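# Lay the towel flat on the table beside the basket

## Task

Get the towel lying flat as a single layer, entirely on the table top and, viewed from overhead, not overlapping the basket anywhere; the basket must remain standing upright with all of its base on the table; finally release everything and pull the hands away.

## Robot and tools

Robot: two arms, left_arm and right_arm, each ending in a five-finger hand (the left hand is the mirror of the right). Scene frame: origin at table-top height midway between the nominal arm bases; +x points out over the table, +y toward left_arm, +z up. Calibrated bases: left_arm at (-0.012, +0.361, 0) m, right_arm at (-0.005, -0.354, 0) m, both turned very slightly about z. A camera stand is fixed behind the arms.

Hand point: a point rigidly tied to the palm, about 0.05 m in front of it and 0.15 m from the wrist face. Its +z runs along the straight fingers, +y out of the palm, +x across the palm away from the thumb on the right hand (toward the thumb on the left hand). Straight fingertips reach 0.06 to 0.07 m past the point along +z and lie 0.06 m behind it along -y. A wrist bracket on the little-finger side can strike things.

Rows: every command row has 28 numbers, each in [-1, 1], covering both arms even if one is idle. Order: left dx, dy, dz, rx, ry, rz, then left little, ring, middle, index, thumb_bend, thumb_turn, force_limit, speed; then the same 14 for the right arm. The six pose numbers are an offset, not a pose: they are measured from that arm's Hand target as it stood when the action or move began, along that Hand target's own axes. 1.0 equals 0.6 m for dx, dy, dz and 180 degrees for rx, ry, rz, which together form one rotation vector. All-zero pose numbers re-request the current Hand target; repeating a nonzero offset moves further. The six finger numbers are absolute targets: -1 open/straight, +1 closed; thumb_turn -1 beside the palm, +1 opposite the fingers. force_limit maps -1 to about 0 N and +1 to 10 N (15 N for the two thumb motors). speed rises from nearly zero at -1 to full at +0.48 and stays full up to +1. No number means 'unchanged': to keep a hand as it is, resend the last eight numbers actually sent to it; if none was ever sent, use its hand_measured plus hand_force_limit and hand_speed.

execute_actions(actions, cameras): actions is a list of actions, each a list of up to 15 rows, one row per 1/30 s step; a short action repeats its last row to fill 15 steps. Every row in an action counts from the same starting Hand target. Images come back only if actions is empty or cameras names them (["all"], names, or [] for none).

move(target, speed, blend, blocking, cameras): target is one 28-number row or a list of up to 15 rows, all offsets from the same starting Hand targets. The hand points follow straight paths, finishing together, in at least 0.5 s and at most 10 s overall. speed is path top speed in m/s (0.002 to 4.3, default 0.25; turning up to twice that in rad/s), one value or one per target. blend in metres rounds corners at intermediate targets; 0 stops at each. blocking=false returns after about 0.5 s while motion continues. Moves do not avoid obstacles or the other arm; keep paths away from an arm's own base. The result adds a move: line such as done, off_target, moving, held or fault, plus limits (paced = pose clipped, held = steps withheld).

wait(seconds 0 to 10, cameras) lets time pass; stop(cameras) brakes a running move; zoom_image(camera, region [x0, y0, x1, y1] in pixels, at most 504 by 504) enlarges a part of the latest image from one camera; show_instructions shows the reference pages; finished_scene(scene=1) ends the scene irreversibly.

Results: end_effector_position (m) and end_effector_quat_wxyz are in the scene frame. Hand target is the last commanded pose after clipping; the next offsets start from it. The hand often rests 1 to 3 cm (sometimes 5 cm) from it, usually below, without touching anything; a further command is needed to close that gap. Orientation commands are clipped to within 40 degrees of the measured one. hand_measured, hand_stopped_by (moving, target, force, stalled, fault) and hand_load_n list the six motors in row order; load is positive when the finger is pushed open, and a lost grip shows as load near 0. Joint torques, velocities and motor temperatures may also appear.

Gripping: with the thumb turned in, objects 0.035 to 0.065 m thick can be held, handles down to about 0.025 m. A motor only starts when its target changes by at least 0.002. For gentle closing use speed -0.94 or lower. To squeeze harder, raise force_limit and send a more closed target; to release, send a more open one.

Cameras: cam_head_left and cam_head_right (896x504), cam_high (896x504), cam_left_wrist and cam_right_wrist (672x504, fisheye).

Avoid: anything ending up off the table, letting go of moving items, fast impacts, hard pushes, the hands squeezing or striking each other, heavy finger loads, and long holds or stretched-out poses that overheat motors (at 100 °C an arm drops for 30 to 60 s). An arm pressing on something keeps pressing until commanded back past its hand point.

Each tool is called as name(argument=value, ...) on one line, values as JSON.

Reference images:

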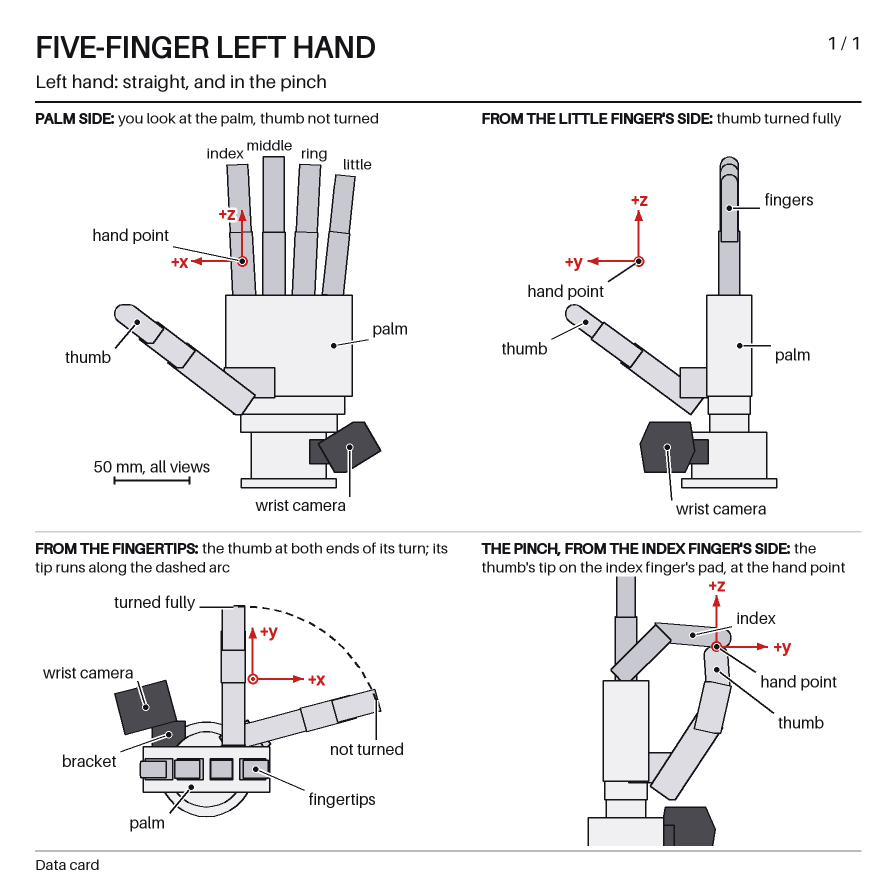

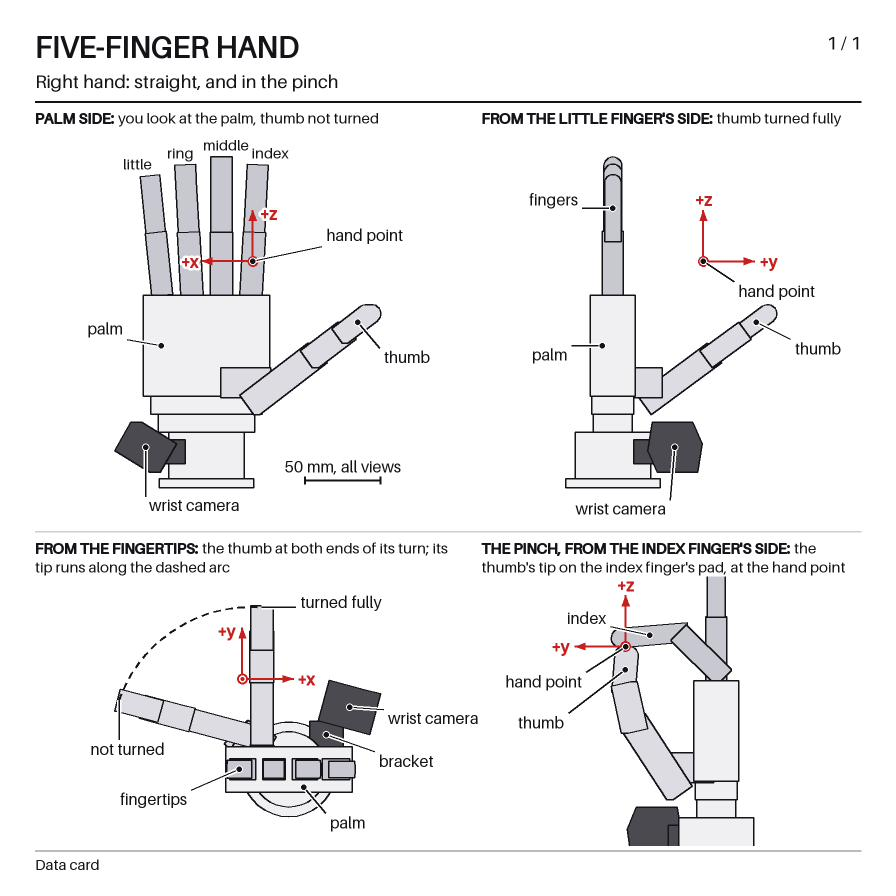

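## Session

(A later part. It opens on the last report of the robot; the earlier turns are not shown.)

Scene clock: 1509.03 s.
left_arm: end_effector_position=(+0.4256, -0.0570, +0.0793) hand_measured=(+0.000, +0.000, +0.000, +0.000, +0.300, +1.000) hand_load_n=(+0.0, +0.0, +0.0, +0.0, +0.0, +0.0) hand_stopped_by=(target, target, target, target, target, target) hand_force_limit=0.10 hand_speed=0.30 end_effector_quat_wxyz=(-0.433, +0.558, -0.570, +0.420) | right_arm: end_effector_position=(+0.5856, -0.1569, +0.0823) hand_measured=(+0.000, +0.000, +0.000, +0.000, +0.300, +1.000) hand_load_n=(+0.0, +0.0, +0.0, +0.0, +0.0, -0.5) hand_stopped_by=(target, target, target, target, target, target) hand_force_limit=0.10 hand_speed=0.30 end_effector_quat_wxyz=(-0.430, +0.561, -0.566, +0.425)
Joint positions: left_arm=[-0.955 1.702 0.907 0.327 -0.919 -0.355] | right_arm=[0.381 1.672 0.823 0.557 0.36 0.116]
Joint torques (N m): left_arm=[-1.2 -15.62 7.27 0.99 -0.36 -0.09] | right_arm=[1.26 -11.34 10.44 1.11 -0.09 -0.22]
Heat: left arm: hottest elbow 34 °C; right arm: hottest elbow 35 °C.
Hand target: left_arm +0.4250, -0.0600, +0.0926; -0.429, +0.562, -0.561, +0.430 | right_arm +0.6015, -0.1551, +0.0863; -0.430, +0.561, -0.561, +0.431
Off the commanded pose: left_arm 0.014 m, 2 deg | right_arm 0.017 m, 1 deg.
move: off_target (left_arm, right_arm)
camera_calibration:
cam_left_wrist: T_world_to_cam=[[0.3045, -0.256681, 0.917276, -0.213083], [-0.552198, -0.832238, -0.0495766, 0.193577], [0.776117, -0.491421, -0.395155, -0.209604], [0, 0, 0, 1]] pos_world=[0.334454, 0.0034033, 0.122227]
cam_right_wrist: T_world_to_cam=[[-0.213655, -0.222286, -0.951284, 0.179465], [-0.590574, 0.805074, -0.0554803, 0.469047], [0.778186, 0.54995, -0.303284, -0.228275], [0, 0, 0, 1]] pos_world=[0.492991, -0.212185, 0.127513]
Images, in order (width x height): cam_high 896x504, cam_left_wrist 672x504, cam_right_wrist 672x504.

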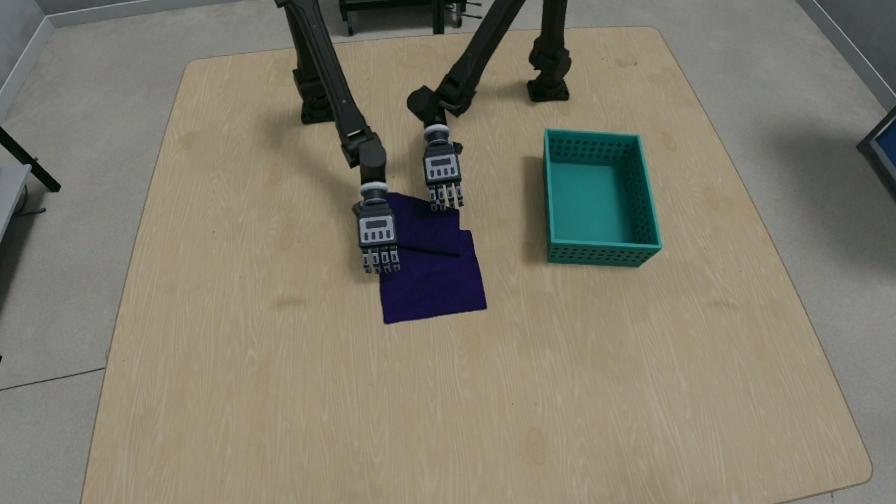

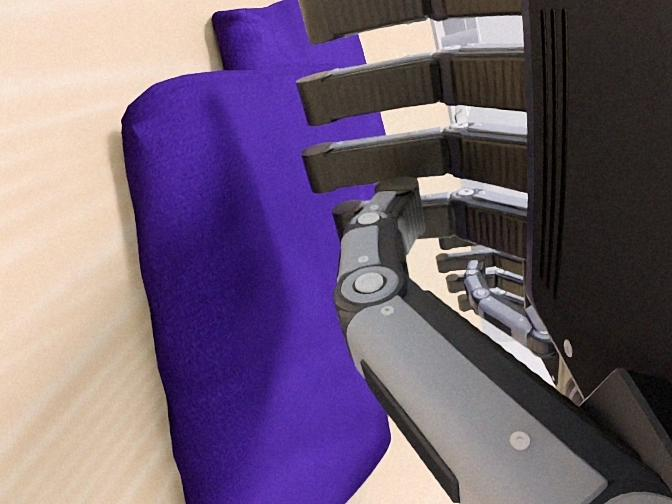

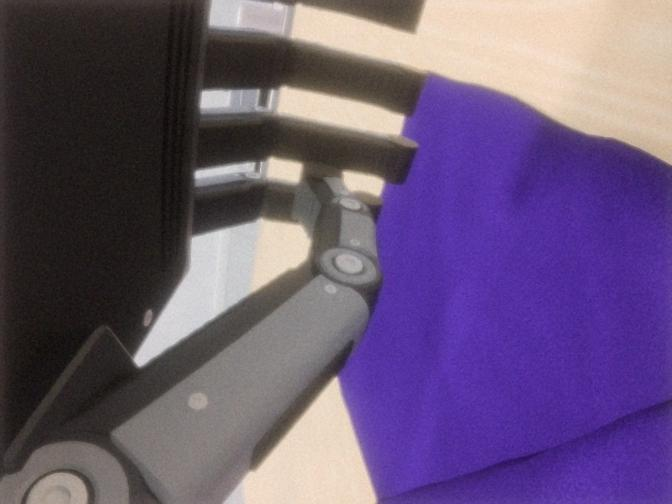

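move(target=[[0,0.1391,0.0062,0,0,0,0,0,0,0,0.3,1,0.1,0.3,0,0.1121,0.0646,0,0,0,0,0,0,0,0.3,1,0.1,0.3],[0,0.1946,-0.1687,0,0,0,0,0,0,0,0.3,1,0.1,0.3,0,0.1121,0.0646,0,0,0,0,0,0,0,0.3,1,0.1,0.3]], speed=[0.1, 0.07], cameras=["cam_high", "cam_left_wrist", "cam_right_wrist"])

zoom_image(camera="cam_high", region=[320, 150, 520, 330])

Scene clock: 1523.73 s.
left_arm: end_effector_position=(+0.3110, -0.0652, +0.0282) hand_measured=(+0.000, +0.000, +0.000, +0.000, +0.300, +1.000) hand_load_n=(+0.0, +0.0, +3.0, +0.0, +0.0, +0.0) hand_stopped_by=(target, target, target, target, target, target) hand_force_limit=0.10 hand_speed=0.30 end_effector_quat_wxyz=(-0.430, +0.574, -0.534, +0.446) | right_arm: end_effector_position=(+0.6145, -0.1506, +0.0332) hand_measured=(+0.000, +0.000, +0.000, +0.000, +0.300, +1.000) hand_load_n=(+0.0, +0.0, -0.5, +0.0, +0.0, +0.0) hand_stopped_by=(target, target, target, target, target, target) hand_force_limit=0.10 hand_speed=0.30 end_effector_quat_wxyz=(-0.444, +0.551, -0.561, +0.430)
Joint positions: left_arm=[-1.201 1.738 0.747 0.371 -1.162 -0.634] | right_arm=[0.37 1.858 0.87 0.734 0.347 0.114]
Joint torques (N m): left_arm=[-2.14 -10.87 3.79 0.09 0.32 0] | right_arm=[0.73 -10.99 7.88 1.43 -0.18 -0.27]
Heat: left arm: hottest elbow 34 °C; right arm: hottest elbow 36 °C.
Hand target: left_arm +0.2967, -0.0603, +0.0064; -0.429, +0.562, -0.561, +0.430 | right_arm +0.6216, -0.1551, +0.0115; -0.430, +0.561, -0.561, +0.431
Off the commanded pose: left_arm 0.026 m, 4 deg | right_arm 0.023 m, 2 deg.
move: off_target (left_arm, right_arm)
camera_calibration:
cam_left_wrist: T_world_to_cam=[[0.270154, -0.174423, 0.946886, -0.118127], [-0.522855, -0.852386, -0.00784093, 0.109417], [0.80848, -0.492966, -0.321474, -0.157128], [0, 0, 0, 1]] pos_world=[0.216156, -0.00479696, 0.0621982]
cam_right_wrist: T_world_to_cam=[[-0.180419, -0.208096, -0.961325, 0.122374], [-0.590355, 0.804651, -0.0633855, 0.478341], [0.786721, 0.556086, -0.268025, -0.274644], [0, 0, 0, 1]] pos_world=[0.520538, -0.206706, 0.0743493]
Images, in order (width x height): cam_high 896x504, cam_left_wrist 672x504, cam_right_wrist 672x504.

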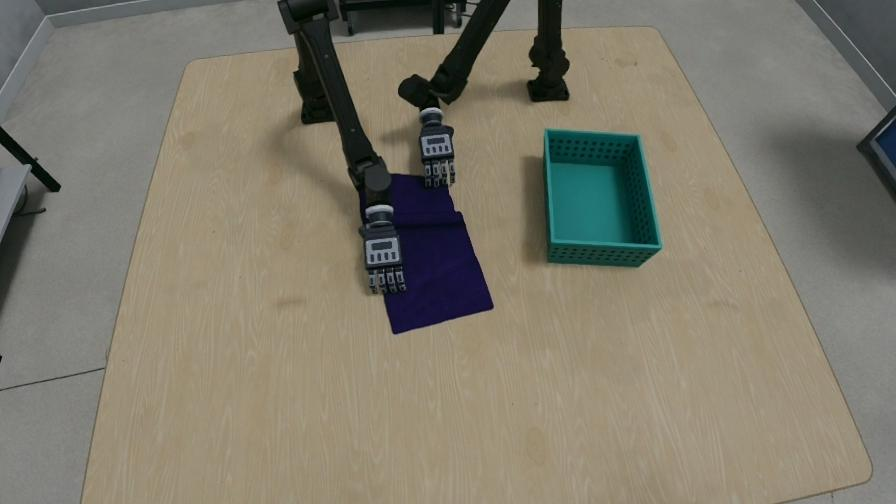

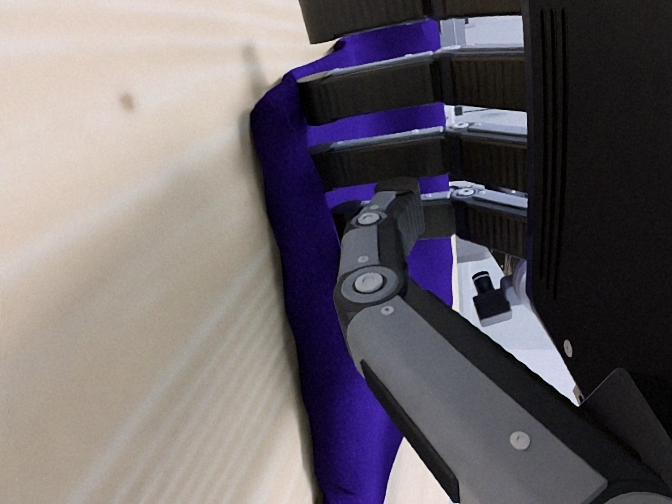

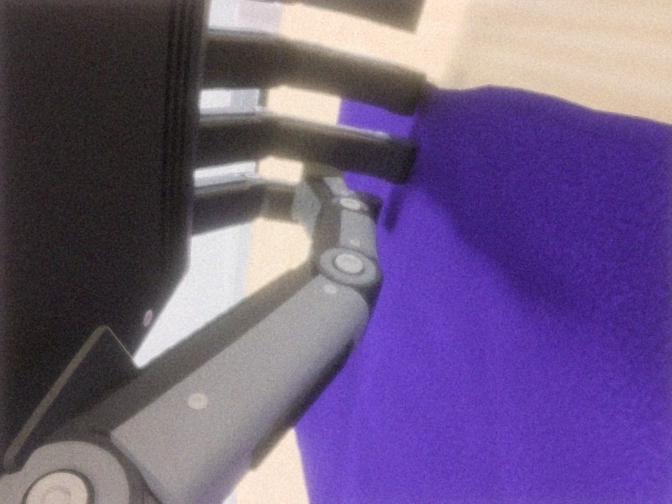

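Scaled by 2.520.

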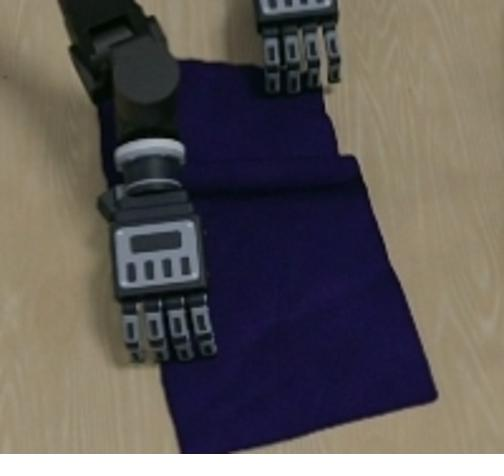

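move(target=[0,0,0,0,0,0,0,0,0,0,0.3,1,0.1,0.3,0,-0.0211,0.0979,0,0,0,0,0,0,0,0.3,1,0.1,0.3], speed=0.07, cameras=["cam_high", "cam_left_wrist", "cam_right_wrist"])

zoom_image(camera="cam_high", region=[320, 150, 520, 350])

Scene clock: 1531.03 s.
left_arm: end_effector_position=(+0.3110, -0.0652, +0.0283) hand_measured=(+0.000, +0.000, +0.000, +0.000, +0.300, +1.000) hand_load_n=(+0.0, +0.0, +3.0, +0.0, +0.0, +0.0) hand_stopped_by=(target, target, target, target, target, target) hand_force_limit=0.10 hand_speed=0.30 end_effector_quat_wxyz=(-0.430, +0.575, -0.534, +0.447) | right_arm: end_effector_position=(+0.6744, -0.1489, +0.0356) hand_measured=(+0.000, +0.000, +0.000, +0.000, +0.300, +1.000) hand_load_n=(+0.0, +0.0, -0.5, +0.0, +0.0, +0.0) hand_stopped_by=(target, target, target, target, target, target) hand_force_limit=0.10 hand_speed=0.30 end_effector_quat_wxyz=(-0.452, +0.545, -0.558, +0.433)
Joint positions: left_arm=[-1.201 1.738 0.747 0.371 -1.162 -0.635] | right_arm=[0.332 1.956 1.037 0.689 0.309 0.104]
Joint torques (N m): left_arm=[-2.55 -10.7 3.74 0.03 0.32 0] | right_arm=[0.97 -12.86 8.94 0.69 -0.12 -0.24]
Motor temperatures (°C): left_arm=[22 31 33 22 24 24] | right_arm=[25 26 36 24 23 26]
Heat: left arm: hottest elbow 33 °C; right arm: hottest elbow 36 °C.
Hand target: left_arm +0.2967, -0.0604, +0.0064; -0.429, +0.562, -0.561, +0.430 | right_arm +0.6816, -0.1553, +0.0084; -0.430, +0.561, -0.561, +0.431
Off the commanded pose: left_arm 0.027 m, 4 deg | right_arm 0.029 m, 3 deg.
move: off_target (left_arm, right_arm)
camera_calibration:
cam_left_wrist: T_world_to_cam=[[0.270266, -0.173264, 0.947067, -0.118172], [-0.52255, -0.852581, -0.00685698, 0.109202], [0.80864, -0.493037, -0.320962, -0.157245], [0, 0, 0, 1]] pos_world=[0.216156, -0.00489852, 0.0621961]
cam_right_wrist: T_world_to_cam=[[-0.160805, -0.202084, -0.966076, 0.123627], [-0.590667, 0.803887, -0.0698404, 0.512824], [0.79073, 0.559399, -0.248633, -0.324911], [0, 0, 0, 1]] pos_world=[0.579705, -0.205515, 0.0744655]
Images, in order (width x height): cam_high 896x504, cam_left_wrist 672x504, cam_right_wrist 672x504.

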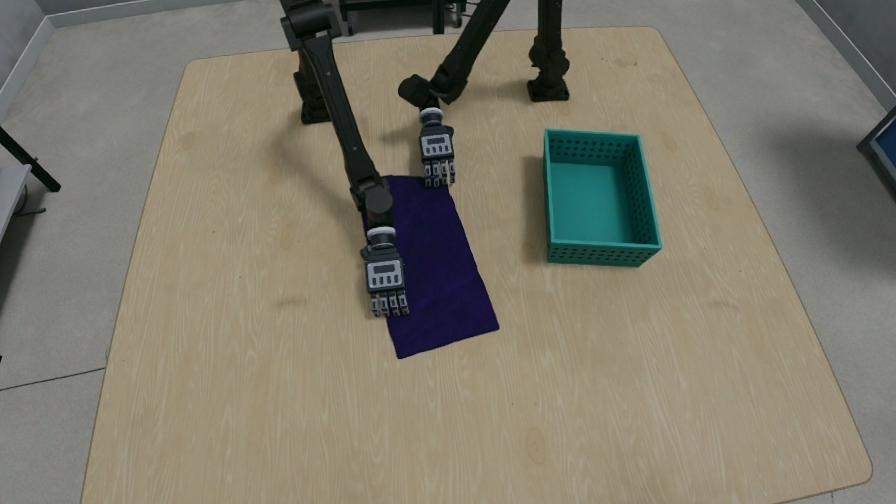

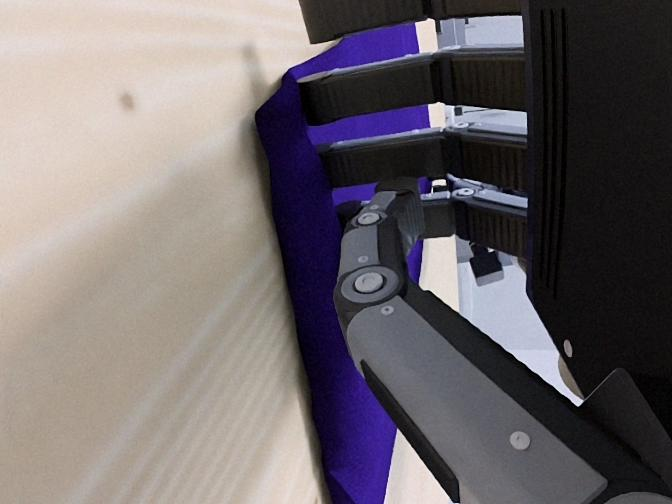

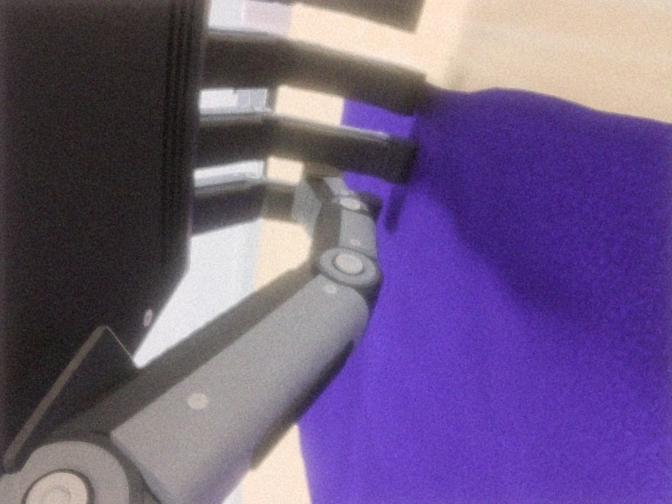

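Scaled by 2.520.

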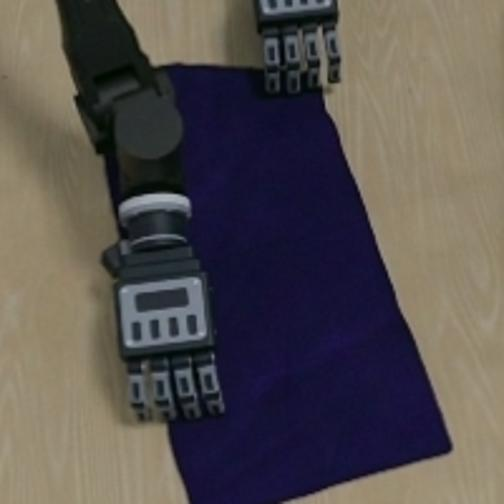

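move(target=[[0,-0.1932,-0.0518,0,0,0,0,0,0,0,0.3,1,0.1,0.3,0,-0.1932,-0.0518,0,0,0,0,0,0,0,0.3,1,0.1,0.3],[-0.0833,-0.1932,-0.0518,0,0,0,0,0,0,0,0.3,1,0.1,0.3,0.1333,-0.0744,-0.6238,0,0,0,0,0,0,0,0.3,1,0.1,0.3]], speed=[0.15, 0.3], blend=[0.02, 0], cameras=["cam_high", "cam_left_wrist", "cam_right_wrist", "cam_head_left"])

zoom_image(camera="cam_high", region=[320, 150, 520, 370])

zoom_image(camera="cam_head_left", region=[470, 210, 640, 350])

Scene clock: 1541.47 s.
left_arm: end_effector_position=(+0.2920, -0.0096, +0.1155) hand_measured=(+0.000, +0.000, +0.000, +0.000, +0.300, +1.000) hand_load_n=(+0.0, +0.0, +0.0, +0.0, +0.0, +0.0) hand_stopped_by=(target, target, target, target, target, target) hand_force_limit=0.10 hand_speed=0.30 end_effector_quat_wxyz=(-0.432, +0.559, -0.569, +0.421) | right_arm: end_effector_position=(+0.3335, -0.2380, +0.1454) hand_measured=(+0.000, +0.000, +0.000, +0.000, +0.300, +1.000) hand_load_n=(+0.0, +0.0, +0.0, +0.0, +0.0, +0.0) hand_stopped_by=(target, target, target, target, target, target) hand_force_limit=0.10 hand_speed=0.30 end_effector_quat_wxyz=(-0.425, +0.564, -0.559, +0.435)
Joint positions: left_arm=[-1.184 1.371 0.683 0.023 -1.112 -0.59] | right_arm=[0.489 0.646 0.281 0.068 0.473 0.122]
Joint torques (N m): left_arm=[0.21 -10.46 7.77 1.57 -0.25 0.2] | right_arm=[2.2 -1.9 9.68 0.91 0.19 0.08]
Heat: left arm: hottest elbow 33 °C; right arm: hottest elbow 37 °C.
Hand target: left_arm +0.2971, -0.0101, +0.1262; -0.429, +0.562, -0.561, +0.430 | right_arm +0.3315, -0.2349, +0.1484; -0.430, +0.561, -0.561, +0.431
Off the commanded pose: left_arm 0.012 m, 1 deg | right_arm 0.005 m, 1 deg.
move: off_target (left_arm)
camera_calibration:
cam_left_wrist: T_world_to_cam=[[0.304167, -0.252719, 0.918485, -0.19341], [-0.552642, -0.832151, -0.0459508, 0.160787], [0.775931, -0.493617, -0.392776, -0.0685225], [0, 0, 0, 1]] pos_world=[0.200855, 0.0510969, 0.158118]
cam_right_wrist: T_world_to_cam=[[-0.205285, -0.246642, -0.947114, 0.158397], [-0.58887, 0.804082, -0.0817584, 0.391933], [0.781723, 0.540943, -0.310306, 0.0293374], [0, 0, 0, 1]] pos_world=[0.240381, -0.291949, 0.191168]
Images, in order (width x height): cam_head_left 896x504, cam_high 896x504, cam_left_wrist 672x504, cam_right_wrist 672x504.

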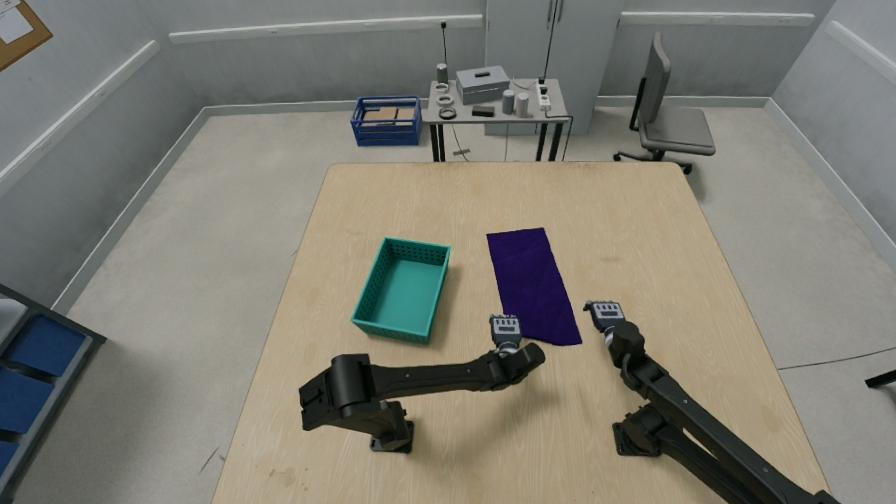

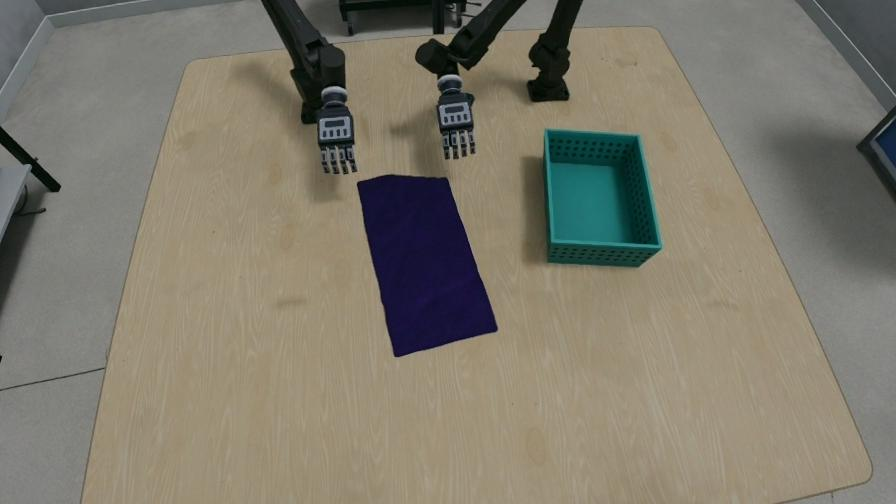

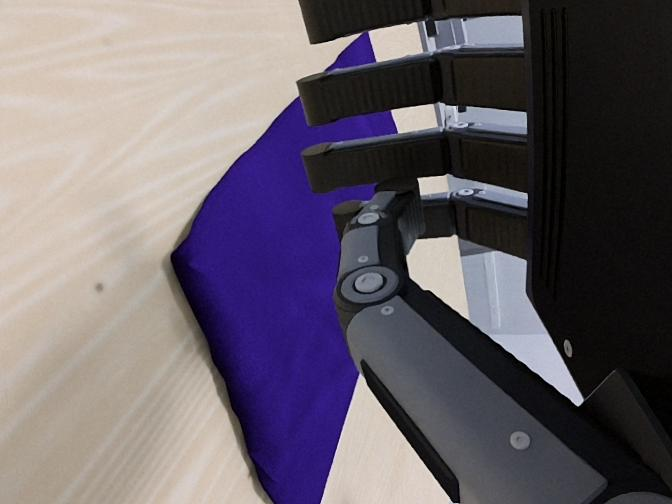

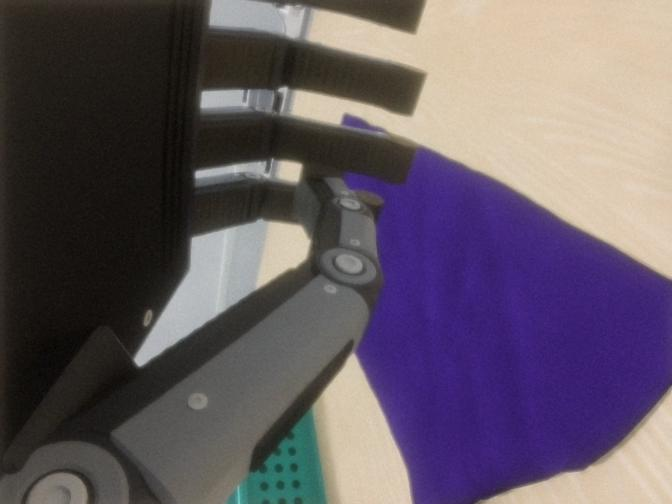

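Scaled by 2.291.

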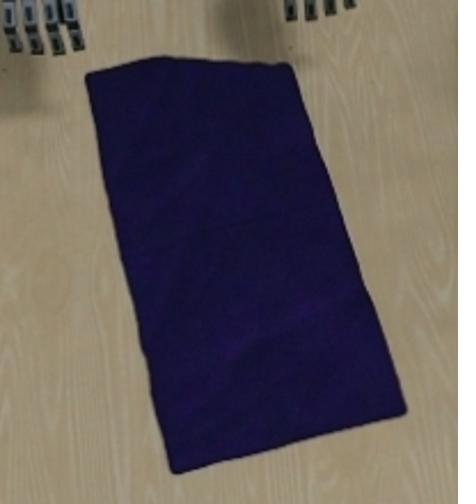

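Scaled by 2.965.

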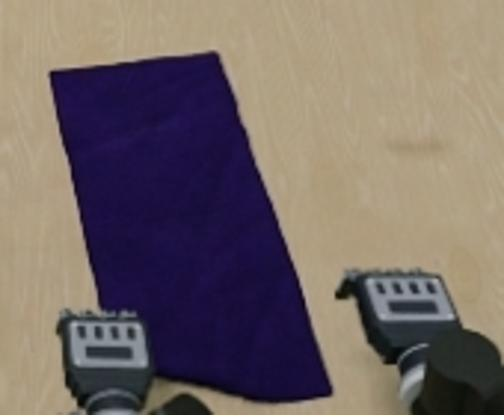

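zoom_image(camera="cam_left_wrist", region=[140, 180, 360, 504])

zoom_image(camera="cam_right_wrist", region=[340, 100, 672, 504])

Scaled by 1.556 from the camera's 672x504 image, which has a finer 960x720 frame.

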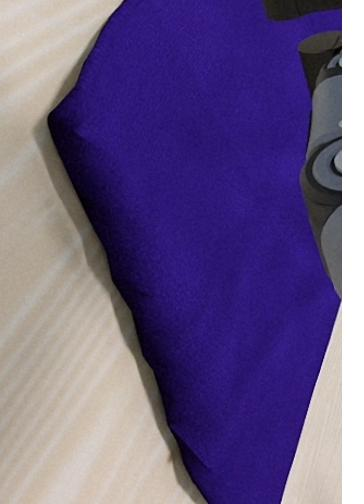

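Scaled by 1.248 from the camera's 672x504 image, which has a finer 960x720 frame.

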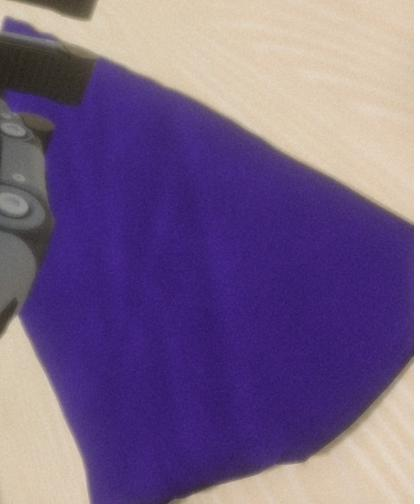

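move(target=[[0.05,0.0561,0.1513,0,0,0,0.9,0.9,-0.25,-0.25,-0.2,1,0.1,0.3,-0.1333,0.1230,0.0562,0,0,0,0,0,0,0,0.3,1,0.1,0.3],[0.05,0.1530,0.1773,0,0,0,0.9,0.9,-0.25,-0.25,-0.2,1,0.1,0.3,-0.1333,0.2163,0.0813,0,0,0,0,0,0,0,0.3,1,0.1,0.3]], speed=[0.2, 0.08], cameras=["cam_high", "cam_left_wrist", "cam_right_wrist"])

zoom_image(camera="cam_high", region=[320, 110, 500, 270])

Scene clock: 1605.23 s.
left_arm: end_effector_position=(+0.3717, -0.0399, +0.0228) hand_measured=(+0.900, +0.900, -0.250, -0.250, -0.198, +1.000) hand_load_n=(+0.0, +0.0, +0.0, +0.0, -4.0, -1.5) hand_stopped_by=(target, target, target, target, target, target) hand_force_limit=0.10 hand_speed=0.30 end_effector_quat_wxyz=(-0.426, +0.566, -0.552, +0.440) | right_arm: end_effector_position=(+0.3536, -0.1538, +0.0258) hand_measured=(+0.000, +0.000, +0.000, +0.000, +0.300, +1.000) hand_load_n=(+0.0, +0.0, +0.0, +0.0, +0.0, +0.0) hand_stopped_by=(target, target, target, target, target, target) hand_force_limit=0.10 hand_speed=0.30 end_effector_quat_wxyz=(-0.440, +0.547, -0.563, +0.437)
Joint positions: left_arm=[-1.037 1.76 0.735 0.549 -0.994 -0.436] | right_arm=[0.754 1.484 0.24 0.927 0.733 0.234]
Joint torques (N m): left_arm=[-0.09 -9.7 6.54 1.25 0.1 0.18] | right_arm=[2.2 -4.78 3.22 1.29 -0.11 -0.02]
Heat: left arm: hottest elbow 34 °C; right arm: hottest elbow 38 °C.
Hand target: left_arm +0.3757, -0.0402, +0.0099; -0.429, +0.562, -0.561, +0.430 | right_arm +0.3451, -0.1549, +0.0105; -0.430, +0.561, -0.561, +0.431
Off the commanded pose: left_arm 0.014 m, 2 deg | right_arm 0.018 m, 2 deg.
move: off_target (left_arm, right_arm)
camera_calibration:
cam_left_wrist: T_world_to_cam=[[0.283867, -0.206388, 0.936389, -0.131087], [-0.546275, -0.837391, -0.0189643, 0.172182], [0.788037, -0.506143, -0.350452, -0.187689], [0, 0, 0, 1]] pos_world=[0.279176, 0.0221314, 0.0602378]
cam_right_wrist: T_world_to_cam=[[-0.178585, -0.212781, -0.960641, 0.0661938], [-0.577994, 0.812807, -0.0725858, 0.323586], [0.79626, 0.542282, -0.268142, -0.0751074], [0, 0, 0, 1]] pos_world=[0.258657, -0.208199, 0.0669368]
Images, in order (width x height): cam_high 896x504, cam_left_wrist 672x504, cam_right_wrist 672x504.

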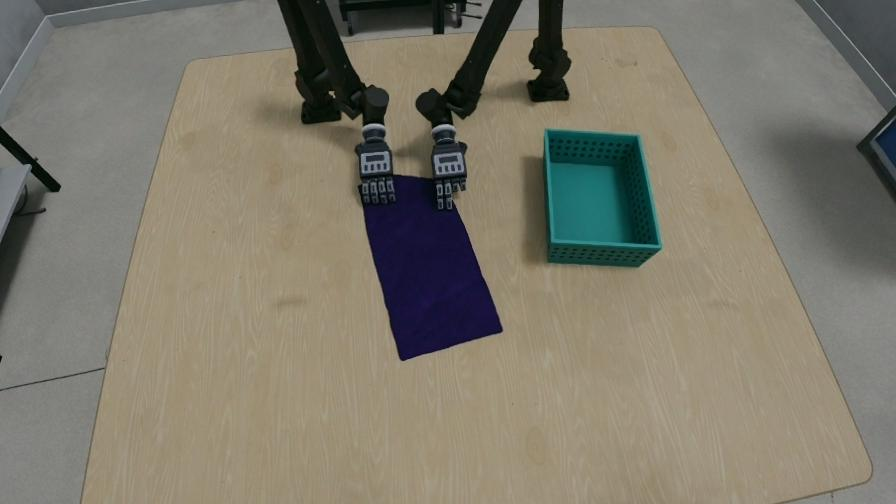

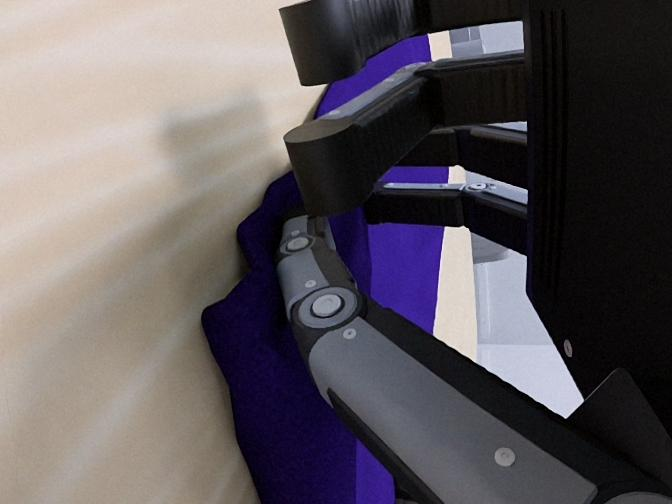

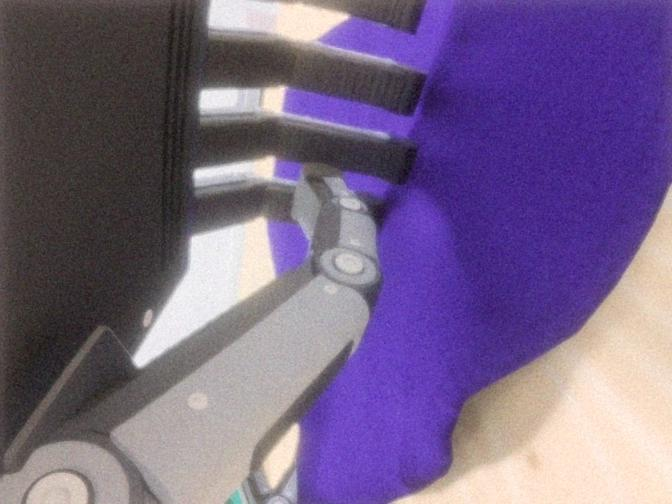

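Scaled by 2.800.

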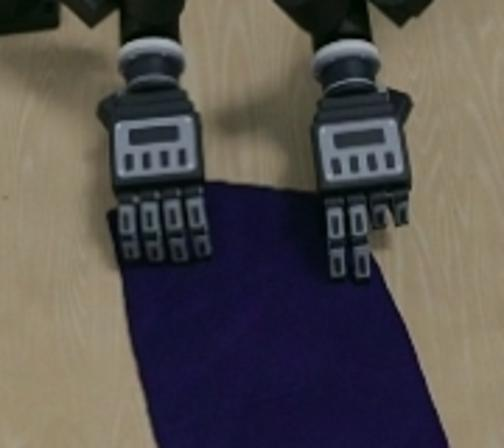

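execute_actions(actions=[[[0,0,0,0,0,0,0.9,0.9,0.4,0.4,-0.2,1,0.1,-0.3,0,0,0,0,0,0,0,0,0,0,0.3,1,0.1,0.3]]])

execute_actions(actions=[[[0,0,0,0,0,0,0.9,0.9,0.6,0.6,-0.2,1,0.5,-0.5,0,0,0,0,0,0,0,0,0,0,0.3,1,0.1,0.3]]])

move(target=[0,-0.2415,-0.0647,0,0,0,0.9,0.9,0.6,0.6,-0.2,1,0.5,-0.5,0,0,0,0,0,0,0,0,0,0,0.3,1,0.1,0.3], speed=0.1, cameras=["cam_high", "cam_left_wrist", "cam_right_wrist", "cam_head_left"])

zoom_image(camera="cam_high", region=[320, 110, 500, 270])

zoom_image(camera="cam_left_wrist", region=[0, 0, 400, 504])

zoom_image(camera="cam_right_wrist", region=[272, 0, 672, 504])

Scene clock: 1612.90 s.
left_arm: end_effector_position=(+0.3765, -0.0416, +0.0276) hand_measured=(+0.900, +0.900, +0.190, +0.254, -0.202, +1.000) hand_load_n=(+0.0, +0.0, +7.5, +12.5, +7.0, -1.0) hand_stopped_by=(target, target, force, force, target, target) hand_force_limit=0.10 hand_speed=-0.30 end_effector_quat_wxyz=(-0.427, +0.569, -0.545, +0.444) | right_arm: end_effector_position=(+0.3536, -0.1537, +0.0259) hand_measured=(+0.000, +0.000, +0.000, +0.000, +0.300, +1.000) hand_load_n=(+0.0, +0.0, +0.0, +0.0, +0.0, +0.0) hand_stopped_by=(target, target, target, target, target, target) hand_force_limit=0.10 hand_speed=0.30 end_effector_quat_wxyz=(-0.440, +0.547, -0.563, +0.437)
Joint positions: left_arm=[-1.031 1.76 0.743 0.557 -0.997 -0.436] | right_arm=[0.754 1.484 0.24 0.928 0.733 0.234]
Joint torques (N m): left_arm=[-0.56 -9.99 5.79 0.95 0.22 0.18] | right_arm=[2.2 -4.72 3.19 1.73 -0.1 0.01]
Heat: left arm: hottest elbow 34 °C; right arm: hottest elbow 37 °C.
Hand target: left_arm +0.3756, -0.0403, +0.0098; -0.429, +0.562, -0.561, +0.430 | right_arm +0.3452, -0.1549, +0.0107; -0.430, +0.561, -0.561, +0.431
Off the commanded pose: left_arm 0.018 m, 3 deg | right_arm 0.018 m, 2 deg.
Step readings (end_effector_position of left_arm | right_arm):
0: (+0.3717, -0.0399, +0.0228) | (+0.3536, -0.1537, +0.0259)
1: (+0.3717, -0.0399, +0.0228) | (+0.3536, -0.1537, +0.0259)
2: (+0.3717, -0.0399, +0.0228) | (+0.3536, -0.1537, +0.0259)
4: (+0.3724, -0.0400, +0.0238) | (+0.3536, -0.1537, +0.0259)
8: (+0.3764, -0.0414, +0.0275) | (+0.3536, -0.1537, +0.0259)
15: (+0.3765, -0.0416, +0.0276) | (+0.3536, -0.1537, +0.0259)

Scene clock: 1613.60 s.
left_arm: end_effector_position=(+0.3766, -0.0417, +0.0278) hand_measured=(+0.900, +0.900, +0.212, +0.254, -0.202, +1.000) hand_load_n=(+0.0, +0.0, +13.0, +11.0, +8.5, -1.0) hand_stopped_by=(target, target, force, force, target, target) hand_force_limit=0.50 hand_speed=-0.50 end_effector_quat_wxyz=(-0.427, +0.569, -0.545, +0.445) | right_arm: end_effector_position=(+0.3536, -0.1537, +0.0259) hand_measured=(+0.000, +0.000, +0.000, +0.000, +0.300, +1.000) hand_load_n=(+0.0, +0.0, +0.0, +0.0, +0.0, +0.0) hand_stopped_by=(target, target, target, target, target, target) hand_force_limit=0.10 hand_speed=0.30 end_effector_quat_wxyz=(-0.440, +0.547, -0.563, +0.437)
Joint positions: left_arm=[-1.031 1.76 0.743 0.558 -0.997 -0.436] | right_arm=[0.754 1.484 0.24 0.928 0.733 0.234]
Joint torques (N m): left_arm=[-0.5 -9.88 5.82 0.9 0.22 0.17] | right_arm=[2.9 -4.48 2.99 1.36 -0.13 -0.06]
Heat: left arm: hottest elbow 33 °C; right arm: hottest elbow 37 °C.
Hand target: left_arm +0.3756, -0.0403, +0.0098; -0.429, +0.562, -0.561, +0.430 | right_arm +0.3452, -0.1549, +0.0107; -0.430, +0.561, -0.561, +0.431
Off the commanded pose: left_arm 0.018 m, 3 deg | right_arm 0.017 m, 2 deg.
Step readings (end_effector_position of left_arm | right_arm):
0: (+0.3765, -0.0416, +0.0276) | (+0.3536, -0.1537, +0.0259)
1: (+0.3765, -0.0416, +0.0276) | (+0.3536, -0.1537, +0.0259)
2: (+0.3765, -0.0416, +0.0276) | (+0.3536, -0.1537, +0.0259)
4: (+0.3766, -0.0416, +0.0277) | (+0.3536, -0.1537, +0.0259)
8: (+0.3766, -0.0417, +0.0278) | (+0.3536, -0.1537, +0.0259)
15: (+0.3766, -0.0417, +0.0278) | (+0.3536, -0.1537, +0.0259)

Scene clock: 1615.80 s.
left_arm: end_effector_position=(+0.3661, -0.0279, +0.1324) hand_measured=(+0.900, +0.900, +0.212, +0.256, -0.200, +1.000) hand_load_n=(+0.0, +0.0, +0.0, +0.0, +0.5, +0.0) hand_stopped_by=(target, target, force, force, target, target) hand_force_limit=0.50 hand_speed=-0.50 end_effector_quat_wxyz=(-0.431, +0.559, -0.576, +0.412) | right_arm: end_effector_position=(+0.3527, -0.1511, +0.0259) hand_measured=(+0.000, +0.000, +0.000, +0.000, +0.300, +1.000) hand_load_n=(+0.0, +0.0, +0.5, +0.0, +0.5, +0.0) hand_stopped_by=(target, target, target, target, target, target) hand_force_limit=0.10 hand_speed=0.30 end_effector_quat_wxyz=(-0.443, +0.549, -0.561, +0.434)
Joint positions: left_arm=[-1.031 1.463 0.821 0.098 -0.982 -0.429] | right_arm=[0.758 1.485 0.24 0.931 0.727 0.235]
Joint torques (N m): left_arm=[-0.44 -12.28 11.84 0.9 -0.39 0.13] | right_arm=[1.85 -4.78 3.11 1.28 0.18 0.01]
Heat: left arm: hottest elbow 34 °C; right arm: hottest elbow 37 °C.
Hand target: left_arm +0.3761, -0.0401, +0.1599; -0.429, +0.562, -0.561, +0.430 | right_arm +0.3451, -0.1548, +0.0106; -0.430, +0.561, -0.561, +0.431
Off the commanded pose: left_arm 0.032 m, 3 deg | right_arm 0.017 m, 2 deg.
move: off_target (left_arm, right_arm)
camera_calibration:
cam_left_wrist: T_world_to_cam=[[0.318199, -0.266579, 0.909772, -0.240517], [-0.55372, -0.831207, -0.0498908, 0.188224], [0.769508, -0.487884, -0.4121, -0.123428], [0, 0, 0, 1]] pos_world=[0.275735, 0.0321174, 0.177342]
cam_right_wrist: T_world_to_cam=[[-0.176473, -0.211208, -0.961378, 0.0661227], [-0.585315, 0.807777, -0.0700214, 0.322632], [0.791368, 0.550352, -0.266174, -0.0729496], [0, 0, 0, 1]] pos_world=[0.25824, -0.206501, 0.0667428]
Images, in order (width x height): cam_head_left 896x504, cam_high 896x504, cam_left_wrist 672x504, cam_right_wrist 672x504.

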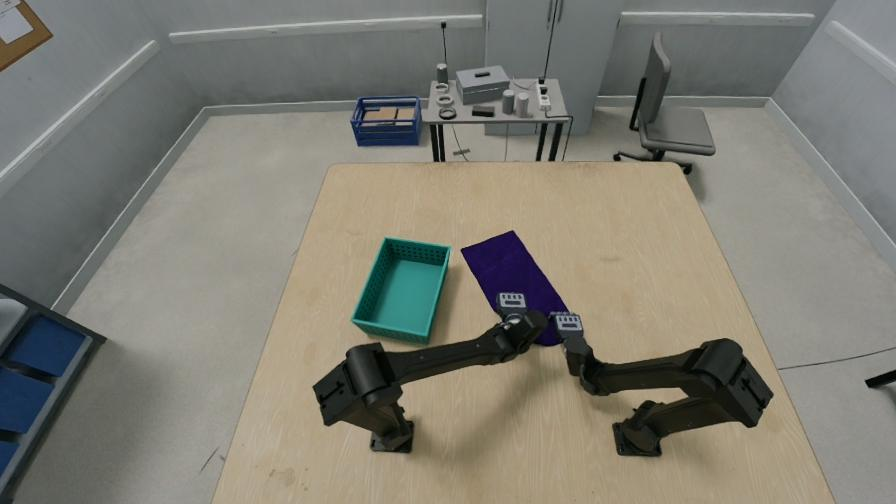

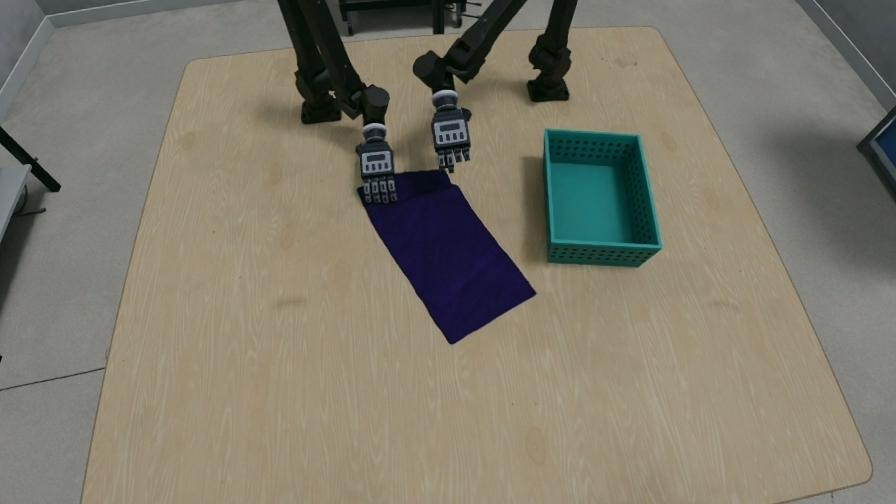

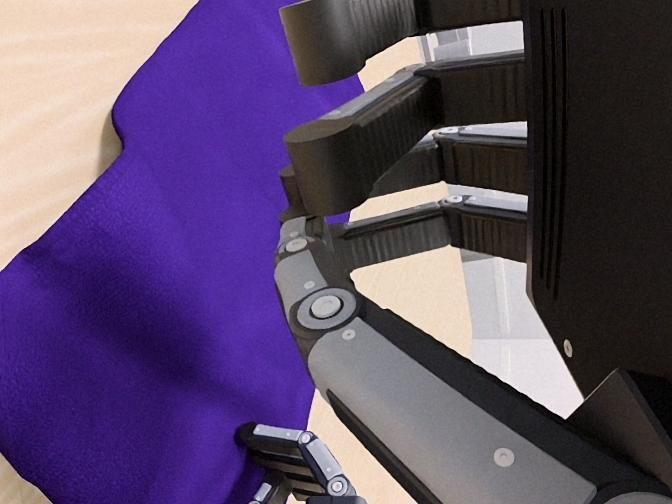

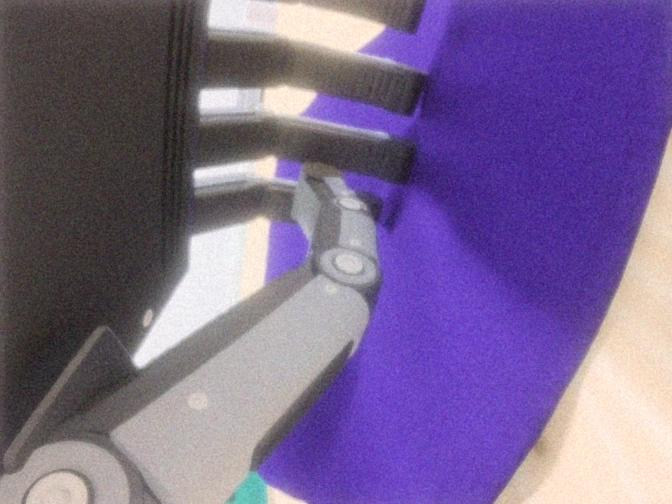

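Scaled by 2.800.

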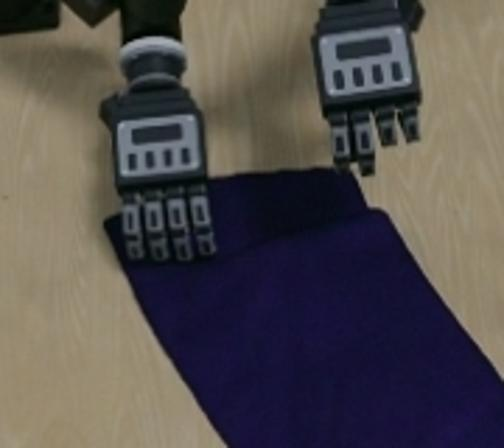

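Scaled by 1.000.

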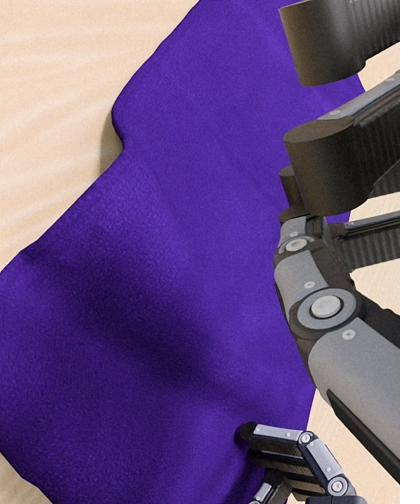

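Scaled by 1.000.

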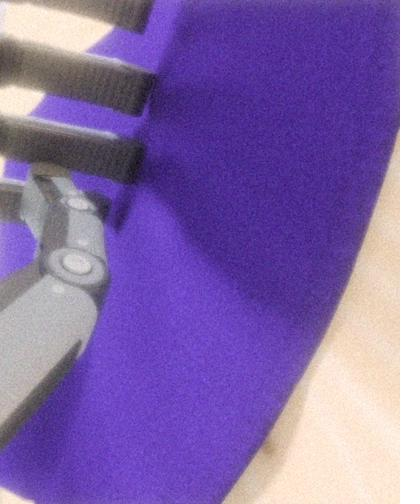

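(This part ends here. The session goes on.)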